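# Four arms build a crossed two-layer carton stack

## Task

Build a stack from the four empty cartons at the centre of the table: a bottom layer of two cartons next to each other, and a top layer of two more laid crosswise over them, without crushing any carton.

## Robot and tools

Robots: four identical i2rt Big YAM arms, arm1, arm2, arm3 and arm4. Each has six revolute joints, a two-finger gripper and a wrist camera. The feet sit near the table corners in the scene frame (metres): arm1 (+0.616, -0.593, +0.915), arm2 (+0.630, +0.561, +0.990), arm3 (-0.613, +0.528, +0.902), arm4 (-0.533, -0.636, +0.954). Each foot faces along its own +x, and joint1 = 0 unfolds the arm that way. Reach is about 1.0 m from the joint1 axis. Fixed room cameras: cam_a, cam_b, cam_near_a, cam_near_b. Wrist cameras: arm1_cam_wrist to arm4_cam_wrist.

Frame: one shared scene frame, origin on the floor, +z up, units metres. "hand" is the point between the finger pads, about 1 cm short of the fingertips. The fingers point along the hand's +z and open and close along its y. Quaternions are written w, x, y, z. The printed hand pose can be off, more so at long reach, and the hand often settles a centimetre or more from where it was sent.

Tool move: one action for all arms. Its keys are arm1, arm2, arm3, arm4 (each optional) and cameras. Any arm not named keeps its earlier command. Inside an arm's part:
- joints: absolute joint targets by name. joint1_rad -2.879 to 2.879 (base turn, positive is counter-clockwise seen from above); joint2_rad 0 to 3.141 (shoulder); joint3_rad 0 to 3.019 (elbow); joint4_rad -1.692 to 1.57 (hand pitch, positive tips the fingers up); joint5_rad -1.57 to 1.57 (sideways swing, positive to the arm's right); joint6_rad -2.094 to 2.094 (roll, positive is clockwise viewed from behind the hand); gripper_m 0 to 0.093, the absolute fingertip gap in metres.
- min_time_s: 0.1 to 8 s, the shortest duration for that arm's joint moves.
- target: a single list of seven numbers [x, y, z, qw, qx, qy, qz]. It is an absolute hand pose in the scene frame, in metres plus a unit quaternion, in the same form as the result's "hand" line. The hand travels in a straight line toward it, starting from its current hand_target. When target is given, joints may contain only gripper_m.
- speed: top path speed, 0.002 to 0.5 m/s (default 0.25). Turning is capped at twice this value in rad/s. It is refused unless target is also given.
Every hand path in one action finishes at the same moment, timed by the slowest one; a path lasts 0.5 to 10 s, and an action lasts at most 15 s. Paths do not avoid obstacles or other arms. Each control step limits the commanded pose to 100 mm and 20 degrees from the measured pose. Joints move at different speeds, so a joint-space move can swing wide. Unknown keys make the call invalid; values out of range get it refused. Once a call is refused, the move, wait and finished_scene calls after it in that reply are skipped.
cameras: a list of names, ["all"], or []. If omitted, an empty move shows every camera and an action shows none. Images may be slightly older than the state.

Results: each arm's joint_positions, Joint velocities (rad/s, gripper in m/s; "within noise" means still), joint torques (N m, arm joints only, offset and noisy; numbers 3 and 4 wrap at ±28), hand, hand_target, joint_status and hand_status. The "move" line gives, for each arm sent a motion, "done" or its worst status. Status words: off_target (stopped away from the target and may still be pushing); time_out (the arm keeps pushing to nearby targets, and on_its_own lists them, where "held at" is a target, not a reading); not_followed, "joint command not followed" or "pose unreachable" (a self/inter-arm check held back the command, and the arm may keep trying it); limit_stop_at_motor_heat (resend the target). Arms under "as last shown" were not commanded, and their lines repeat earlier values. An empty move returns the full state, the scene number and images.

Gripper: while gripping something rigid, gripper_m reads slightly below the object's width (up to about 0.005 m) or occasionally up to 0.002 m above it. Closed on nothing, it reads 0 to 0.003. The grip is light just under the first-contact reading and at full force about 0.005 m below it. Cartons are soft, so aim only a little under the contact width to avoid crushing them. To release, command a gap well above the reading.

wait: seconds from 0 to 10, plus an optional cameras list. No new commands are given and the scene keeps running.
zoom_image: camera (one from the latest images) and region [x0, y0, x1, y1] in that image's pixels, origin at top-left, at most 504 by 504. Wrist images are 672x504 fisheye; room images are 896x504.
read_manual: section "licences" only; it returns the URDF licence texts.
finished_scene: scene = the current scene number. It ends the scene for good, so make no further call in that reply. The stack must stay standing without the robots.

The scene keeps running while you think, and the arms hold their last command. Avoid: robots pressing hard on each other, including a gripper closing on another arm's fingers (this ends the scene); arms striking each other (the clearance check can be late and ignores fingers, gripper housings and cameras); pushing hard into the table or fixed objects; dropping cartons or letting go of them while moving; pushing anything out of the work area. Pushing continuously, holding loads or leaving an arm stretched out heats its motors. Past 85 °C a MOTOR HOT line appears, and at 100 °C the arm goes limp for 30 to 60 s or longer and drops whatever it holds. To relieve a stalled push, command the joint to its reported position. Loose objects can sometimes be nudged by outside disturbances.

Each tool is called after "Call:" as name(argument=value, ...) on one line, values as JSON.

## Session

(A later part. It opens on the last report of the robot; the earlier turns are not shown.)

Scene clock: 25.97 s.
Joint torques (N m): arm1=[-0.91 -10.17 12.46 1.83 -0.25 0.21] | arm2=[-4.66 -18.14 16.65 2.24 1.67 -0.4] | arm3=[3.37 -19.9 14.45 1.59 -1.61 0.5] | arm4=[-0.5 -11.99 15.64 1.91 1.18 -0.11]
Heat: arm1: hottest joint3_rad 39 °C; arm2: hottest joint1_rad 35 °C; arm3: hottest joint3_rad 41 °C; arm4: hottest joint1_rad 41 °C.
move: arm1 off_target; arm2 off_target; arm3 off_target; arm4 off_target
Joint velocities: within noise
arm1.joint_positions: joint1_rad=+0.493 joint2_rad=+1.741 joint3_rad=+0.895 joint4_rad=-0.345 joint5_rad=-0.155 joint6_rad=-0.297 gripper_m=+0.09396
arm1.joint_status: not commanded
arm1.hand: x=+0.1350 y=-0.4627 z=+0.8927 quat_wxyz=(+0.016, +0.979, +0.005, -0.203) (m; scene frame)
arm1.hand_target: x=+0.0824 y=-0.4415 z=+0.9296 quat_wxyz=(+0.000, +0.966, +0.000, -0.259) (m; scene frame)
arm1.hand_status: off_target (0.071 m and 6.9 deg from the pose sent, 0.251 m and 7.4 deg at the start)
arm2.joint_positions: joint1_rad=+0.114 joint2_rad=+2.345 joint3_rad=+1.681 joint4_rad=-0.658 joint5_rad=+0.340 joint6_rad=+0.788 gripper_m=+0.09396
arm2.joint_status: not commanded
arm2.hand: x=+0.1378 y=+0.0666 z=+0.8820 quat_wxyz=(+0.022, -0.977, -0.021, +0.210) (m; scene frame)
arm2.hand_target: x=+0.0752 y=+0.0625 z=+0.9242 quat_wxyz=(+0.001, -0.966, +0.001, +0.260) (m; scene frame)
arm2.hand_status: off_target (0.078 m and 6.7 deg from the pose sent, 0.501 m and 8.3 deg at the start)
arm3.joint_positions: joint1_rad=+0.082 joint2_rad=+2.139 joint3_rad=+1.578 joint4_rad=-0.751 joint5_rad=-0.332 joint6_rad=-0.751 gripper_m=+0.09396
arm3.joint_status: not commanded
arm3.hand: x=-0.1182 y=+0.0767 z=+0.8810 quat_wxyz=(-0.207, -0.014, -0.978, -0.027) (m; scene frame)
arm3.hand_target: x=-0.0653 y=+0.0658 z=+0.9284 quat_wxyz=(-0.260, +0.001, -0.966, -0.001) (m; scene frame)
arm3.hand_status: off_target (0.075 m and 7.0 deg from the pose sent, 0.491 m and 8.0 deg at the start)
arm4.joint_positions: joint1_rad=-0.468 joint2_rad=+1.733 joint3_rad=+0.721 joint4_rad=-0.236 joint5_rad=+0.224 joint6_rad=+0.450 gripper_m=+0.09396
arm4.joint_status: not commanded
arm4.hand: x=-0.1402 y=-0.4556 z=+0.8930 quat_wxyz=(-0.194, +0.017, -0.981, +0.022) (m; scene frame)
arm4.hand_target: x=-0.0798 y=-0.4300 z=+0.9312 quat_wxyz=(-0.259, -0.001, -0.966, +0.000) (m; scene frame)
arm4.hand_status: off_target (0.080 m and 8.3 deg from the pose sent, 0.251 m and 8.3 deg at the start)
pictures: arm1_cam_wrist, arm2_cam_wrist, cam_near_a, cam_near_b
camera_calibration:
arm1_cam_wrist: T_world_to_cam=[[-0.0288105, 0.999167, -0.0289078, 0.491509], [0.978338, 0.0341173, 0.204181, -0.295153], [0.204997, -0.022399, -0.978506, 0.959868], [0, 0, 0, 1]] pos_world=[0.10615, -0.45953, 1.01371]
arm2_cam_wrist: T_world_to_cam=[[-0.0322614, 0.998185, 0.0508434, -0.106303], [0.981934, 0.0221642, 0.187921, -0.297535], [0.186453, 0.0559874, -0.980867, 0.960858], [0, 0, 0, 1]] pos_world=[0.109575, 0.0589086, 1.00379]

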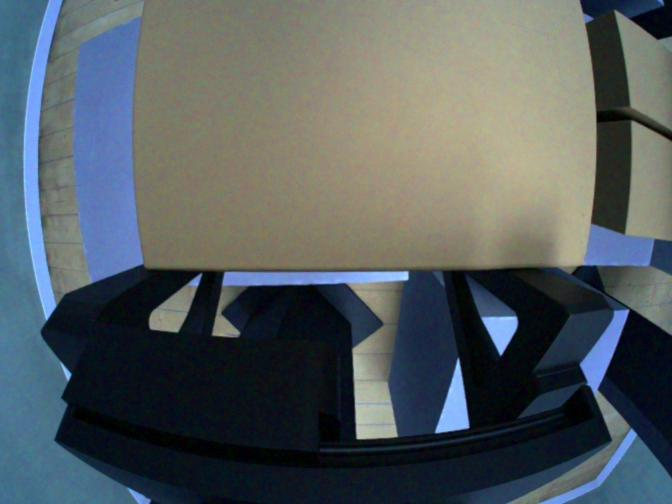

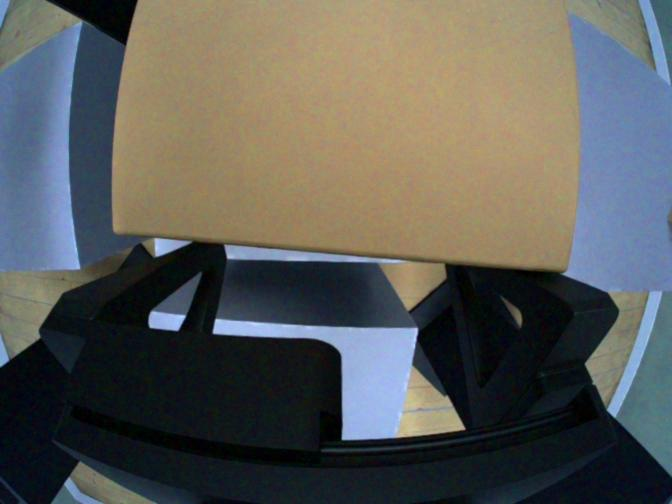

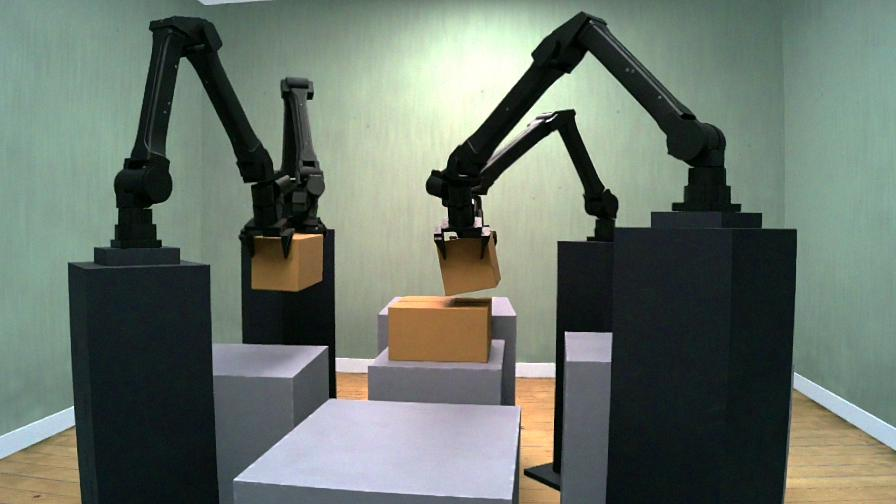

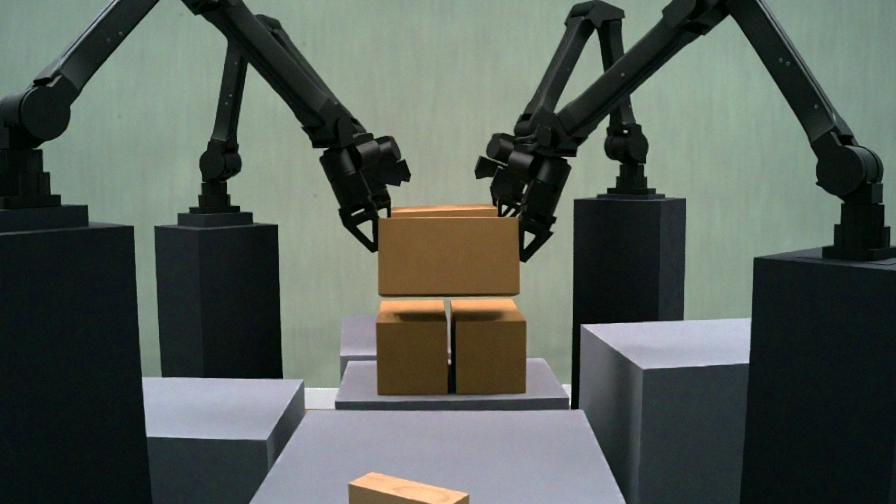

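Call:
move(arm2={"target":[0.070,0.047,0.882,0,0.966,0,-0.259],"speed":0.06}, arm3={"target":[-0.060,0.051,0.887,0.2588,0,0.9659,0],"speed":0.06})

Call:
move(arm2={"target":[0.073,0.047,0.852,0,0.966,0,-0.259],"speed":0.05}, arm3={"target":[-0.063,0.051,0.857,0.2588,0,0.9659,0],"speed":0.05}, cameras=["cam_near_a","cam_near_b"])

Call:
zoom_image(camera="cam_near_a", region=[330, 200, 590, 380])

Scene clock: 28.30 s.
Joint torques (N m): arm1=[-0.85 -10.11 12.46 1.83 -0.25 0.2] | arm2=[-2.96 -18.08 16.24 3.36 1.48 -0.32] | arm3=[2.84 -20.19 13.75 2.43 -1.37 0.53] | arm4=[-0.38 -11.99 15.71 1.88 1.16 -0.1]
Heat: arm1: hottest joint3_rad 41 °C; arm2: hottest joint3_rad 36 °C; arm3: hottest joint3_rad 42 °C; arm4: hottest joint1_rad 41 °C.
move: arm2 off_target; arm3 off_target
Joint velocities: within noise
arm1, arm4: as last shown
arm2.joint_positions: joint1_rad=+0.114 joint2_rad=+2.415 joint3_rad=+1.714 joint4_rad=-0.655 joint5_rad=+0.350 joint6_rad=+0.796 gripper_m=+0.09396
arm2.joint_status: not commanded
arm2.hand: x=+0.1378 y=+0.0695 z=+0.8472 quat_wxyz=(+0.038, -0.978, -0.019, +0.203) (m; scene frame)
arm2.hand_target: x=+0.0756 y=+0.0542 z=+0.8878 quat_wxyz=(+0.002, -0.966, +0.001, +0.260) (m; scene frame)
arm2.hand_status: off_target (0.079 m and 8.2 deg from the pose sent, 0.071 m and 6.7 deg at the start)
arm3.joint_positions: joint1_rad=+0.079 joint2_rad=+2.201 joint3_rad=+1.588 joint4_rad=-0.719 joint5_rad=-0.341 joint6_rad=-0.765 gripper_m=+0.09396
arm3.joint_status: not commanded
arm3.hand: x=-0.1174 y=+0.0757 z=+0.8471 quat_wxyz=(-0.204, -0.010, -0.978, -0.036) (m; scene frame)
arm3.hand_target: x=-0.0653 y=+0.0567 z=+0.8915 quat_wxyz=(-0.260, +0.001, -0.966, -0.002) (m; scene frame)
arm3.hand_status: off_target (0.074 m and 7.7 deg from the pose sent, 0.064 m and 7.0 deg at the start)
pictures: none

Scene clock: 29.53 s.
Joint torques (N m): arm1=[-0.91 -10.17 12.46 1.85 -0.25 0.2] | arm2=[-3.43 -17.85 15.73 3.79 1.3 -0.35] | arm3=[2.96 -19.78 12.52 2.69 -1.25 0.54] | arm4=[-0.44 -11.93 15.64 1.91 1.16 -0.09]
Heat: arm1: hottest joint3_rad 41 °C; arm2: hottest joint3_rad 36 °C; arm3: hottest joint3_rad 42 °C; arm4: hottest joint1_rad 41 °C.
move: arm2 off_target; arm3 off_target
Joint velocities: within noise
arm1, arm4: as last shown
arm2.joint_positions: joint1_rad=+0.119 joint2_rad=+2.451 joint3_rad=+1.718 joint4_rad=-0.614 joint5_rad=+0.355 joint6_rad=+0.800 gripper_m=+0.09396
arm2.joint_status: not commanded
arm2.hand: x=+0.1385 y=+0.0664 z=+0.8274 quat_wxyz=(+0.035, -0.977, -0.018, +0.208) (m; scene frame)
arm2.hand_target: x=+0.0781 y=+0.0536 z=+0.8575 quat_wxyz=(+0.002, -0.966, +0.001, +0.260) (m; scene frame)
arm2.hand_status: off_target (0.073 m and 7.5 deg from the pose sent, 0.069 m and 8.2 deg at the start)
arm3.joint_positions: joint1_rad=+0.074 joint2_rad=+2.236 joint3_rad=+1.588 joint4_rad=-0.670 joint5_rad=-0.345 joint6_rad=-0.769 gripper_m=+0.09396
arm3.joint_status: not commanded
arm3.hand: x=-0.1161 y=+0.0705 z=+0.8271 quat_wxyz=(-0.210, -0.009, -0.977, -0.032) (m; scene frame)
arm3.hand_target: x=-0.0671 y=+0.0557 z=+0.8609 quat_wxyz=(-0.260, +0.001, -0.966, -0.002) (m; scene frame)
arm3.hand_status: off_target (0.064 m and 6.8 deg from the pose sent, 0.060 m and 7.7 deg at the start)
pictures: cam_near_a, cam_near_b

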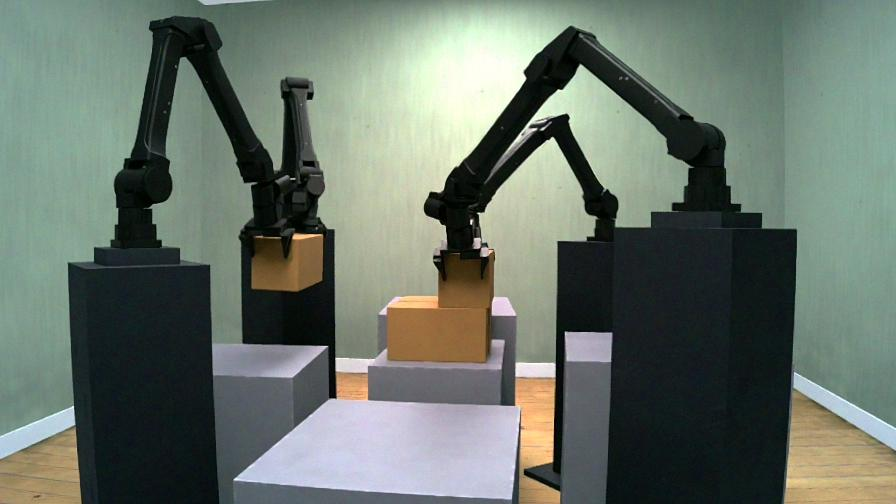

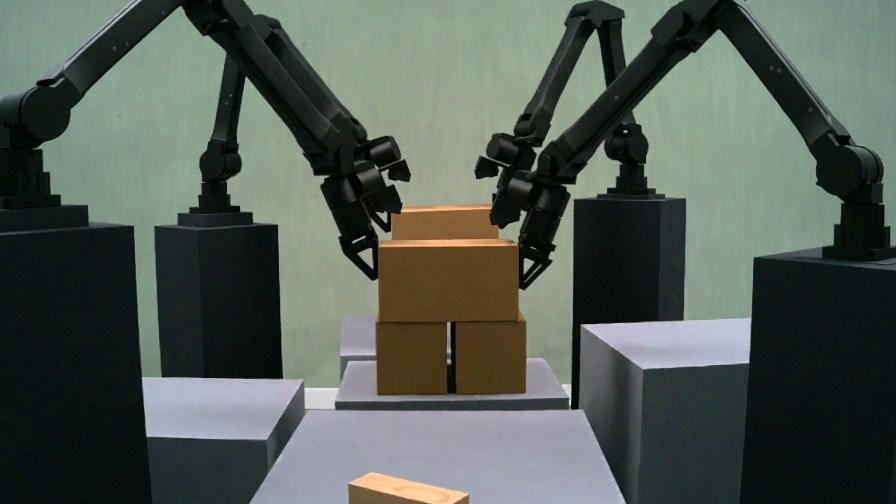

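Scaled by 1.938 from the camera's 896x504 image, which has a finer 1280x720 frame.

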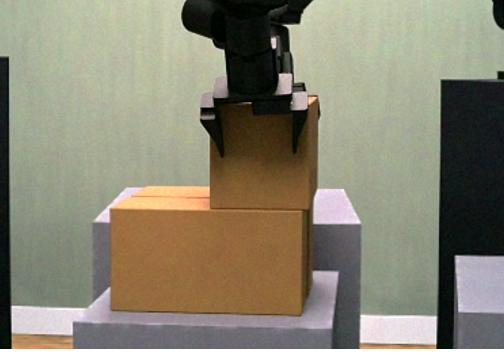

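Call:
move(arm2={"target":[0.150,0.055,0.856,0,0.966,0,-0.259],"speed":0.08}, arm3={"target":[-0.139,0.059,0.863,0.2588,0,0.9659,0],"speed":0.08})

Call:
move(arm1={"target":[0.069,-0.105,0.925,0,0.966,0,-0.259],"speed":0.1}, arm4={"target":[-0.054,-0.094,0.925,0.2588,0,0.9659,0],"speed":0.1}, arm2={"target":[0.33,0.26,0.93,0,0.966,0,-0.259],"speed":0.2}, arm3={"target":[-0.32,0.26,0.93,0.2588,0,0.9659,0],"speed":0.2}, cameras=["cam_near_a","cam_near_b","arm1_cam_wrist","arm4_cam_wrist"])

Call:
zoom_image(camera="cam_near_a", region=[330, 200, 590, 380])

Scene clock: 33.53 s.
Joint torques (N m): arm1=[-0.91 -10.17 12.48 1.81 -0.24 0.2] | arm2=[1.61 -20.66 6.86 1.99 0.54 0.07] | arm3=[-0.38 -20.25 6.99 1.28 -0.48 0.03] | arm4=[-0.38 -12.1 15.69 1.96 1.17 -0.1]
Heat: arm1: hottest joint3_rad 43 °C; arm2: hottest joint3_rad 37 °C; arm3: hottest joint3_rad 43 °C; arm4: hottest joint1_rad 41 °C.
move: arm2 off_target; arm3 off_target
Joint velocities: within noise
arm1, arm4: as last shown
arm2.joint_positions: joint1_rad=+0.144 joint2_rad=+2.398 joint3_rad=+1.612 joint4_rad=-0.492 joint5_rad=+0.397 joint6_rad=+0.833 gripper_m=+0.09396
arm2.joint_status: not commanded
arm2.hand: x=+0.1521 y=+0.0655 z=+0.8368 quat_wxyz=(+0.016, -0.969, -0.005, +0.245) (m; scene frame)
arm2.hand_target: x=+0.1501 y=+0.0550 z=+0.8559 quat_wxyz=(+0.000, -0.966, +0.000, +0.259) (m; scene frame)
arm2.hand_status: off_target (0.022 m and 2.5 deg from the pose sent, 0.033 m and 7.5 deg at the start)
arm3.joint_positions: joint1_rad=+0.035 joint2_rad=+2.145 joint3_rad=+1.469 joint4_rad=-0.573 joint5_rad=-0.387 joint6_rad=-0.802 gripper_m=+0.09396
arm3.joint_status: not commanded
arm3.hand: x=-0.1395 y=+0.0680 z=+0.8510 quat_wxyz=(-0.248, -0.003, -0.969, -0.012) (m; scene frame)
arm3.hand_target: x=-0.1391 y=+0.0591 z=+0.8631 quat_wxyz=(-0.259, +0.000, -0.966, +0.000) (m; scene frame)
arm3.hand_status: off_target (0.015 m and 1.9 deg from the pose sent, 0.044 m and 6.8 deg at the start)
pictures: none

Scene clock: 37.80 s.
Joint torques (N m): arm1=[4.72 -16.09 14.16 1.87 -1.36 0.64] | arm2=[1.49 -11.22 4.6 1.83 0.51 0.06] | arm3=[-0.79 -10.17 6.37 0.44 -0.49 0.04] | arm4=[-4.89 -20.89 18.59 1.68 2.36 -0.71]
Heat: arm1: hottest joint3_rad 45 °C; arm2: hottest joint2_rad 37 °C; arm3: hottest joint3_rad 42 °C; arm4: hottest joint3_rad 42 °C.
move: arm1 off_target; arm2 off_target; arm3 done; arm4 off_target
Joint velocities: within noise
arm1.joint_positions: joint1_rad=-0.061 joint2_rad=+2.158 joint3_rad=+1.594 joint4_rad=-0.765 joint5_rad=-0.345 joint6_rad=-0.806 gripper_m=+0.09396
arm1.joint_status: not commanded
arm1.hand: x=+0.1408 y=-0.1195 z=+0.8879 quat_wxyz=(+0.026, +0.978, -0.011, -0.206) (m; scene frame)
arm1.hand_target: x=+0.0754 y=-0.1129 z=+0.9295 quat_wxyz=(+0.002, +0.965, +0.002, -0.261) (m; scene frame)
arm1.hand_status: off_target (0.082 m and 7.0 deg from the pose sent, 0.365 m and 6.9 deg at the start)
arm2.joint_positions: joint1_rad=+0.185 joint2_rad=+1.774 joint3_rad=+0.706 joint4_rad=-0.219 joint5_rad=+0.411 joint6_rad=+0.879 gripper_m=+0.09396
arm2.joint_status: not commanded
arm2.hand: x=+0.3297 y=+0.2669 z=+0.9216 quat_wxyz=(+0.014, -0.969, -0.003, +0.248) (m; scene frame)
arm2.hand_target: x=+0.3301 y=+0.2601 z=+0.9298 quat_wxyz=(+0.000, -0.966, +0.000, +0.259) (m; scene frame)
arm2.hand_status: off_target (0.011 m and 2.1 deg from the pose sent, 0.280 m and 2.5 deg at the start)
arm3.joint_positions: joint1_rad=+0.008 joint2_rad=+1.450 joint3_rad=+0.667 joint4_rad=-0.453 joint5_rad=-0.397 joint6_rad=-0.834 gripper_m=+0.09396
arm3.joint_status: not commanded
arm3.hand: x=-0.3167 y=+0.2636 z=+0.9255 quat_wxyz=(-0.256, +0.002, -0.967, -0.004) (m; scene frame)
arm3.hand_target: x=-0.3200 y=+0.2601 z=+0.9298 quat_wxyz=(-0.259, +0.000, -0.966, +0.000) (m; scene frame)
arm3.hand_status: done (0.007 m and 0.6 deg from the pose sent, 0.275 m and 1.9 deg at the start)
arm4.joint_positions: joint1_rad=+0.027 joint2_rad=+2.217 joint3_rad=+1.571 joint4_rad=-0.747 joint5_rad=+0.369 joint6_rad=+0.938 gripper_m=+0.09396
arm4.joint_status: not commanded
arm4.hand: x=-0.1367 y=-0.1155 z=+0.8845 quat_wxyz=(-0.201, +0.023, -0.979, +0.029) (m; scene frame)
arm4.hand_target: x=-0.0605 y=-0.1043 z=+0.9308 quat_wxyz=(-0.261, -0.003, -0.965, +0.002) (m; scene frame)
arm4.hand_status: off_target (0.095 m and 8.0 deg from the pose sent, 0.373 m and 8.3 deg at the start; pose on its path clipped on 34 of 128 steps)
pictures: arm1_cam_wrist, arm4_cam_wrist, cam_near_a, cam_near_b
camera_calibration:
arm1_cam_wrist: T_world_to_cam=[[-0.00186976, 0.998487, -0.0549644, 0.167999], [0.980415, 0.0126548, 0.196537, -0.307614], [0.196935, -0.0535205, -0.978955, 0.959499], [0, 0, 0, 1]] pos_world=[0.112944, -0.112499, 1.009]
arm4_cam_wrist: T_world_to_cam=[[0.0442084, -0.996774, 0.0669854, -0.171309], [-0.976782, -0.0290578, 0.212255, -0.321059], [-0.209624, -0.0748136, -0.974916, 0.94766], [0, 0, 0, 1]] pos_world=[-0.10738, -0.109187, 1.00351]

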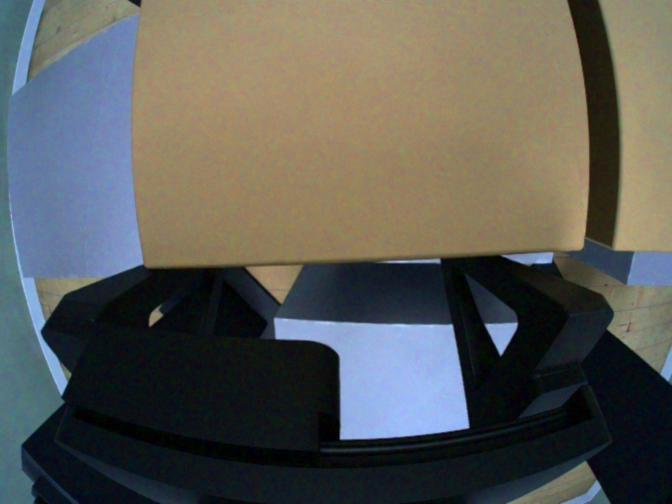

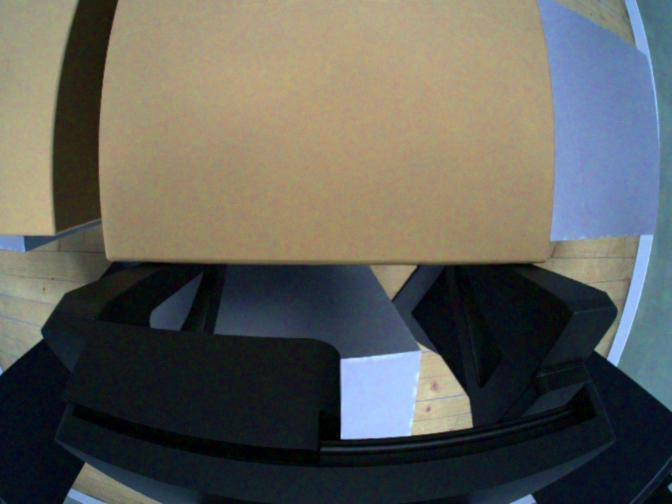

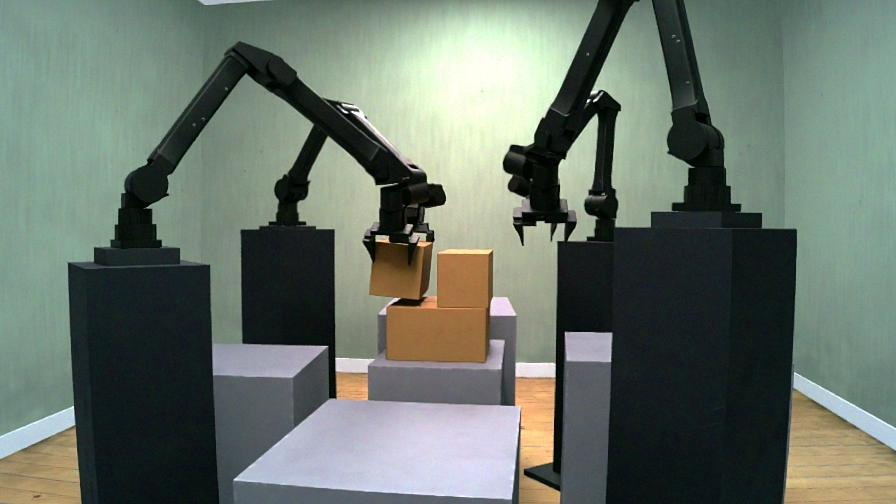

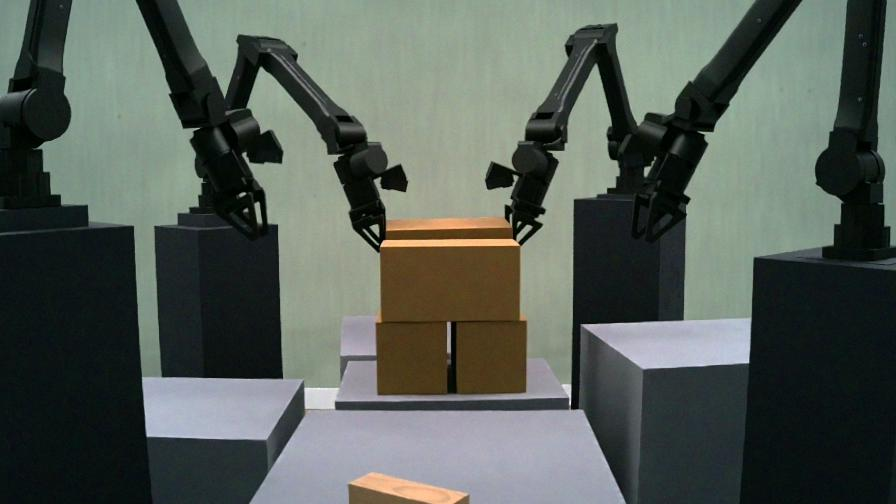

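Scaled by 1.938 from the camera's 896x504 image, which has a finer 1280x720 frame.

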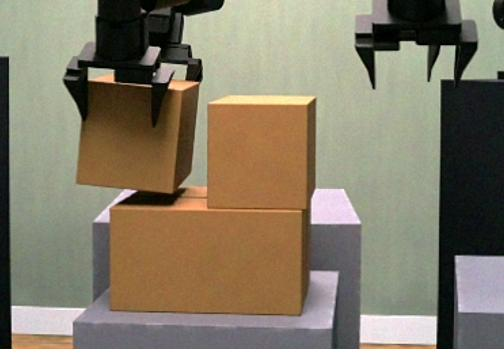

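Call:
move(arm1={"target":[0.070,-0.081,0.915,0,0.966,0,-0.259],"speed":0.06}, arm4={"target":[-0.053,-0.070,0.915,0.2588,0,0.9659,0],"speed":0.06})

Call:
move(arm1={"target":[0.070,-0.081,0.882,0,0.966,0,-0.259],"speed":0.05}, arm4={"target":[-0.054,-0.071,0.882,0.2588,0,0.9659,0],"speed":0.05}, cameras=["cam_near_a"])

Call:
zoom_image(camera="cam_near_a", region=[330, 200, 590, 380])

Scene clock: 40.33 s.
Joint torques (N m): arm1=[4.89 -16.26 13.93 1.99 -1.33 0.64] | arm2=[1.49 -11.34 4.75 1.77 0.56 0.06] | arm3=[-0.79 -10.17 6.32 0.43 -0.5 0.04] | arm4=[-5.01 -21.48 18.62 1.66 2.27 -0.8]
Heat: arm1: hottest joint3_rad 46 °C; arm2: hottest joint2_rad 37 °C; arm3: hottest joint3_rad 42 °C; arm4: hottest joint3_rad 44 °C.
move: arm1 off_target; arm4 off_target
Joint velocities: within noise
arm1.joint_positions: joint1_rad=-0.088 joint2_rad=+2.207 joint3_rad=+1.672 joint4_rad=-0.792 joint5_rad=-0.355 joint6_rad=-0.831 gripper_m=+0.09396
arm1.joint_status: not commanded
arm1.hand: x=+0.1403 y=-0.0929 z=+0.8843 quat_wxyz=(+0.023, +0.977, -0.011, -0.211) (m; scene frame)
arm1.hand_target: x=+0.0759 y=-0.0887 z=+0.9191 quat_wxyz=(+0.002, +0.965, +0.002, -0.261) (m; scene frame)
arm1.hand_status: off_target (0.078 m and 6.4 deg from the pose sent, 0.085 m and 7.0 deg at the start)
arm2, arm3: as last shown
arm2.joint_positions: joint1_rad=+0.185 joint2_rad=+1.774 joint3_rad=+0.706 joint4_rad=-0.219 joint5_rad=+0.411 joint6_rad=+0.880 gripper_m=+0.09396
arm2.hand: x=+0.3297 y=+0.2669 z=+0.9216 quat_wxyz=(+0.014, -0.969, -0.002, +0.248) (m; scene frame)
arm4.joint_positions: joint1_rad=+0.049 joint2_rad=+2.276 joint3_rad=+1.661 joint4_rad=-0.781 joint5_rad=+0.378 joint6_rad=+0.968 gripper_m=+0.09396
arm4.joint_status: not commanded
arm4.hand: x=-0.1365 y=-0.0896 z=+0.8773 quat_wxyz=(-0.205, +0.019, -0.978, +0.027) (m; scene frame)
arm4.hand_target: x=-0.0593 y=-0.0807 z=+0.9204 quat_wxyz=(-0.261, -0.003, -0.965, +0.002) (m; scene frame)
arm4.hand_status: off_target (0.094 m and 7.4 deg from the pose sent, 0.100 m and 8.0 deg at the start)
pictures: none

Scene clock: 41.67 s.
Joint torques (N m): arm1=[4.95 -16.62 12.63 3.08 -1.07 0.66] | arm2=[1.49 -11.28 4.67 1.81 0.51 0.08] | arm3=[-0.79 -10.11 6.32 0.44 -0.49 0.05] | arm4=[-5.36 -21.13 17.4 2.36 1.98 -0.79]
Heat: arm1: hottest joint3_rad 46 °C; arm2: hottest joint2_rad 37 °C; arm3: hottest joint3_rad 42 °C; arm4: hottest joint3_rad 45 °C.
move: arm1 off_target; arm4 off_target
Joint velocities: within noise
arm1.joint_positions: joint1_rad=-0.088 joint2_rad=+2.254 joint3_rad=+1.672 joint4_rad=-0.769 joint5_rad=-0.365 joint6_rad=-0.833 gripper_m=+0.09396
arm1.joint_status: not commanded
arm1.hand: x=+0.1409 y=-0.0961 z=+0.8555 quat_wxyz=(+0.035, +0.978, -0.012, -0.207) (m; scene frame)
arm1.hand_target: x=+0.0757 y=-0.0888 z=+0.8871 quat_wxyz=(+0.004, +0.965, +0.002, -0.261) (m; scene frame)
arm1.hand_status: off_target (0.077 m and 7.4 deg from the pose sent, 0.071 m and 6.4 deg at the start)
arm2, arm3: as last shown
arm4.joint_positions: joint1_rad=+0.050 joint2_rad=+2.317 joint3_rad=+1.661 joint4_rad=-0.744 joint5_rad=+0.387 joint6_rad=+0.968 gripper_m=+0.09396
arm4.joint_status: not commanded
arm4.hand: x=-0.1359 y=-0.0903 z=+0.8526 quat_wxyz=(-0.207, +0.019, -0.978, +0.031) (m; scene frame)
arm4.hand_target: x=-0.0598 y=-0.0811 z=+0.8878 quat_wxyz=(-0.261, -0.002, -0.965, +0.003) (m; scene frame)
arm4.hand_status: off_target (0.089 m and 7.4 deg from the pose sent, 0.085 m and 7.4 deg at the start)
pictures: cam_near_a

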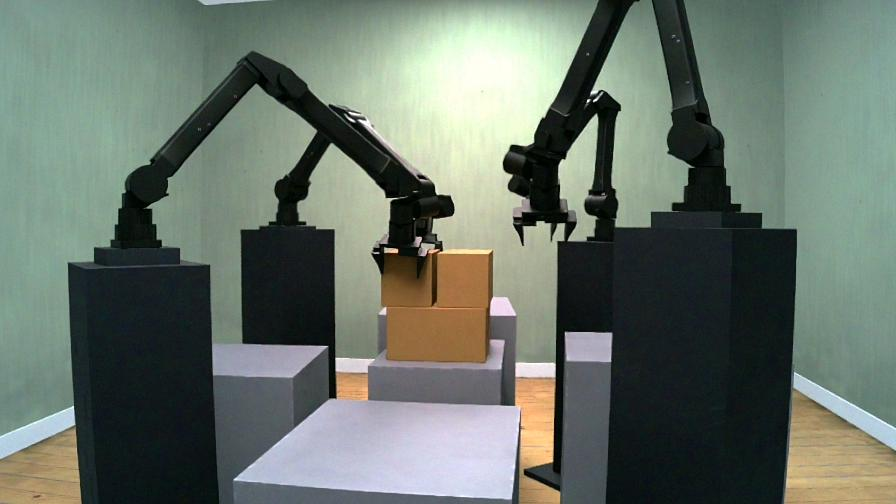

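Scaled by 1.938 from the camera's 896x504 image, which has a finer 1280x720 frame.

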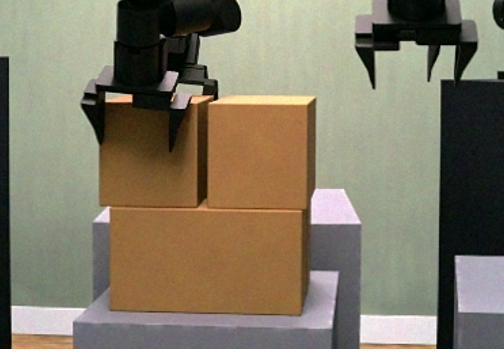

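Call:
move(arm1={"target":[0.073,-0.083,0.866,0,0.966,0,-0.259],"speed":0.05}, arm4={"target":[-0.057,-0.074,0.866,0.2588,0,0.9659,0],"speed":0.05})

Call:
move(arm1={"target":[0.165,-0.086,0.868,0,0.966,0,-0.259],"speed":0.08}, arm4={"target":[-0.165,-0.080,0.868,0.2588,0,0.9659,0],"speed":0.08})

Call:
move(arm1={"target":[0.25,-0.11,0.88,0,0.966,0,-0.259],"speed":0.2}, arm4={"target":[-0.25,-0.11,0.88,0.2588,0,0.9659,0],"speed":0.2}, cameras=["cam_near_a","cam_near_b"])

Call:
zoom_image(camera="cam_near_a", region=[330, 200, 590, 380])

Scene clock: 43.73 s.
Joint torques (N m): arm1=[4.95 -15.44 11.54 3.79 -1.04 0.67] | arm2=[1.79 -11.22 4.41 1.77 0.51 0.1] | arm3=[-0.79 -10.11 6.35 0.46 -0.5 0.05] | arm4=[-5.54 -19.78 16.1 3.1 1.98 -0.8]
Heat: arm1: hottest joint3_rad 46 °C; arm2: hottest joint2_rad 36 °C; arm3: hottest joint3_rad 42 °C; arm4: hottest joint3_rad 47 °C.
move: arm1 off_target; arm4 off_target
Joint velocities: within noise
arm1.joint_positions: joint1_rad=-0.089 joint2_rad=+2.254 joint3_rad=+1.672 joint4_rad=-0.756 joint5_rad=-0.365 joint6_rad=-0.836 gripper_m=+0.09396
arm1.joint_status: not commanded
arm1.hand: x=+0.1400 y=-0.0930 z=+0.8557 quat_wxyz=(+0.030, +0.977, -0.010, -0.211) (m; scene frame)
arm1.hand_target: x=+0.0781 y=-0.0900 z=+0.8706 quat_wxyz=(+0.004, +0.966, +0.002, -0.260) (m; scene frame)
arm1.hand_status: off_target (0.069 m and 6.7 deg from the pose sent, 0.070 m and 7.4 deg at the start)
arm2, arm3: as last shown
arm4.joint_positions: joint1_rad=+0.053 joint2_rad=+2.318 joint3_rad=+1.661 joint4_rad=-0.731 joint5_rad=+0.387 joint6_rad=+0.970 gripper_m=+0.09396
arm4.joint_status: not commanded
arm4.hand: x=-0.1360 y=-0.0865 z=+0.8529 quat_wxyz=(-0.211, +0.018, -0.977, +0.026) (m; scene frame)
arm4.hand_target: x=-0.0625 y=-0.0831 z=+0.8715 quat_wxyz=(-0.260, -0.002, -0.966, +0.004) (m; scene frame)
arm4.hand_status: off_target (0.081 m and 6.7 deg from the pose sent, 0.082 m and 7.4 deg at the start)
pictures: none

Scene clock: 45.80 s.
Joint torques (N m): arm1=[-1.14 -19.25 5.34 1.25 -0.37 0.03] | arm2=[2.02 -11.28 4.51 1.88 0.55 0.06] | arm3=[-0.79 -10.17 6.37 0.44 -0.49 0.05] | arm4=[0.91 -21.89 7.04 0.96 0.54 -0.1]
Heat: arm1: hottest joint3_rad 46 °C; arm2: hottest joint2_rad 36 °C; arm3: hottest joint3_rad 42 °C; arm4: hottest joint3_rad 46 °C.
move: arm1 off_target; arm4 done
Joint velocities: within noise
arm1.joint_positions: joint1_rad=-0.126 joint2_rad=+2.208 joint3_rad=+1.546 joint4_rad=-0.620 joint5_rad=-0.414 joint6_rad=-0.871 gripper_m=+0.09396
arm1.joint_status: not commanded
arm1.hand: x=+0.1627 y=-0.0952 z=+0.8507 quat_wxyz=(+0.015, +0.969, -0.002, -0.247) (m; scene frame)
arm1.hand_target: x=+0.1651 y=-0.0860 z=+0.8678 quat_wxyz=(+0.000, +0.966, +0.000, -0.259) (m; scene frame)
arm1.hand_status: off_target (0.020 m and 2.3 deg from the pose sent, 0.029 m and 6.6 deg at the start)
arm2, arm3: as last shown
arm4.joint_positions: joint1_rad=+0.102 joint2_rad=+2.256 joint3_rad=+1.567 joint4_rad=-0.628 joint5_rad=+0.461 joint6_rad=+1.035 gripper_m=+0.09396
arm4.joint_status: not commanded
arm4.hand: x=-0.1567 y=-0.0803 z=+0.8701 quat_wxyz=(-0.258, -0.001, -0.966, +0.001) (m; scene frame)
arm4.hand_target: x=-0.1649 y=-0.0801 z=+0.8680 quat_wxyz=(-0.259, +0.000, -0.966, +0.000) (m; scene frame)
arm4.hand_status: done (0.009 m and 0.2 deg from the pose sent, 0.033 m and 6.7 deg at the start)
pictures: none

Scene clock: 47.17 s.
Joint torques (N m): arm1=[-0.44 -16.85 4.94 1.14 -0.4 0.02] | arm2=[1.96 -10.64 4.66 1.8 0.5 0.06] | arm3=[-0.79 -10.11 6.34 0.44 -0.49 0.05] | arm4=[0.09 -19.31 6.37 0.85 0.58 -0.09]
Heat: arm1: hottest joint3_rad 46 °C; arm2: hottest joint2_rad 36 °C; arm3: hottest joint3_rad 42 °C; arm4: hottest joint3_rad 46 °C.
move: arm1 off_target; arm4 done
Joint velocities: within noise
arm1.joint_positions: joint1_rad=-0.232 joint2_rad=+2.055 joint3_rad=+1.314 joint4_rad=-0.580 joint5_rad=-0.444 joint6_rad=-0.975 gripper_m=+0.09396
arm1.joint_status: not commanded
arm1.hand: x=+0.2504 y=-0.1146 z=+0.8670 quat_wxyz=(+0.014, +0.968, -0.005, -0.250) (m; scene frame)
arm1.hand_target: x=+0.2500 y=-0.1100 z=+0.8799 quat_wxyz=(+0.000, +0.966, +0.000, -0.259) (m; scene frame)
arm1.hand_status: off_target (0.014 m and 2.0 deg from the pose sent, 0.093 m and 2.3 deg at the start)
arm2, arm3: as last shown
arm4.joint_positions: joint1_rad=+0.224 joint2_rad=+2.123 joint3_rad=+1.350 joint4_rad=-0.599 joint5_rad=+0.485 joint6_rad=+1.157 gripper_m=+0.09396
arm4.joint_status: not commanded
arm4.hand: x=-0.2478 y=-0.1058 z=+0.8819 quat_wxyz=(-0.258, +0.004, -0.966, +0.000) (m; scene frame)
arm4.hand_target: x=-0.2499 y=-0.1100 z=+0.8800 quat_wxyz=(-0.259, +0.000, -0.966, +0.000) (m; scene frame)
arm4.hand_status: done (0.005 m and 0.4 deg from the pose sent, 0.098 m and 0.2 deg at the start)
pictures: cam_near_a, cam_near_b

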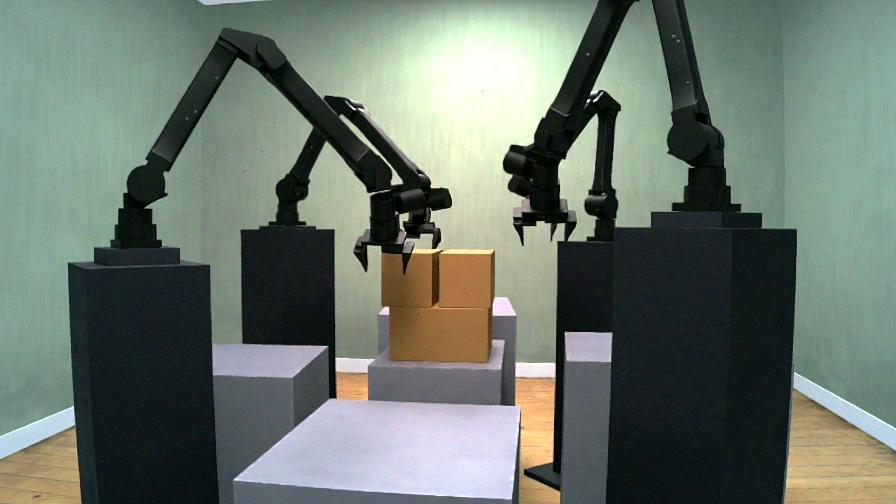

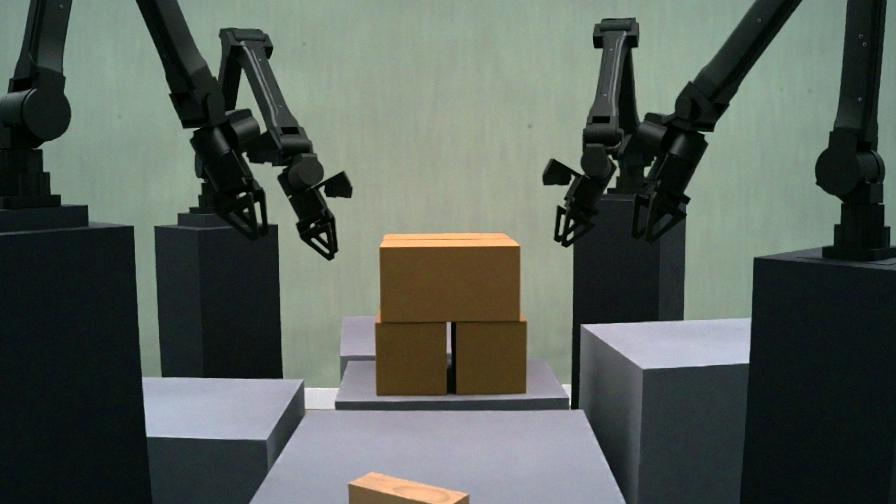

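Scaled by 1.938 from the camera's 896x504 image, which has a finer 1280x720 frame.

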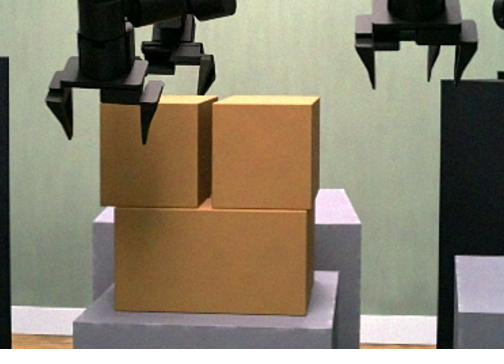

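Stack is complete and free of the robots.

Call:
finished_scene(scene=2)

The scene is finished: the task was done.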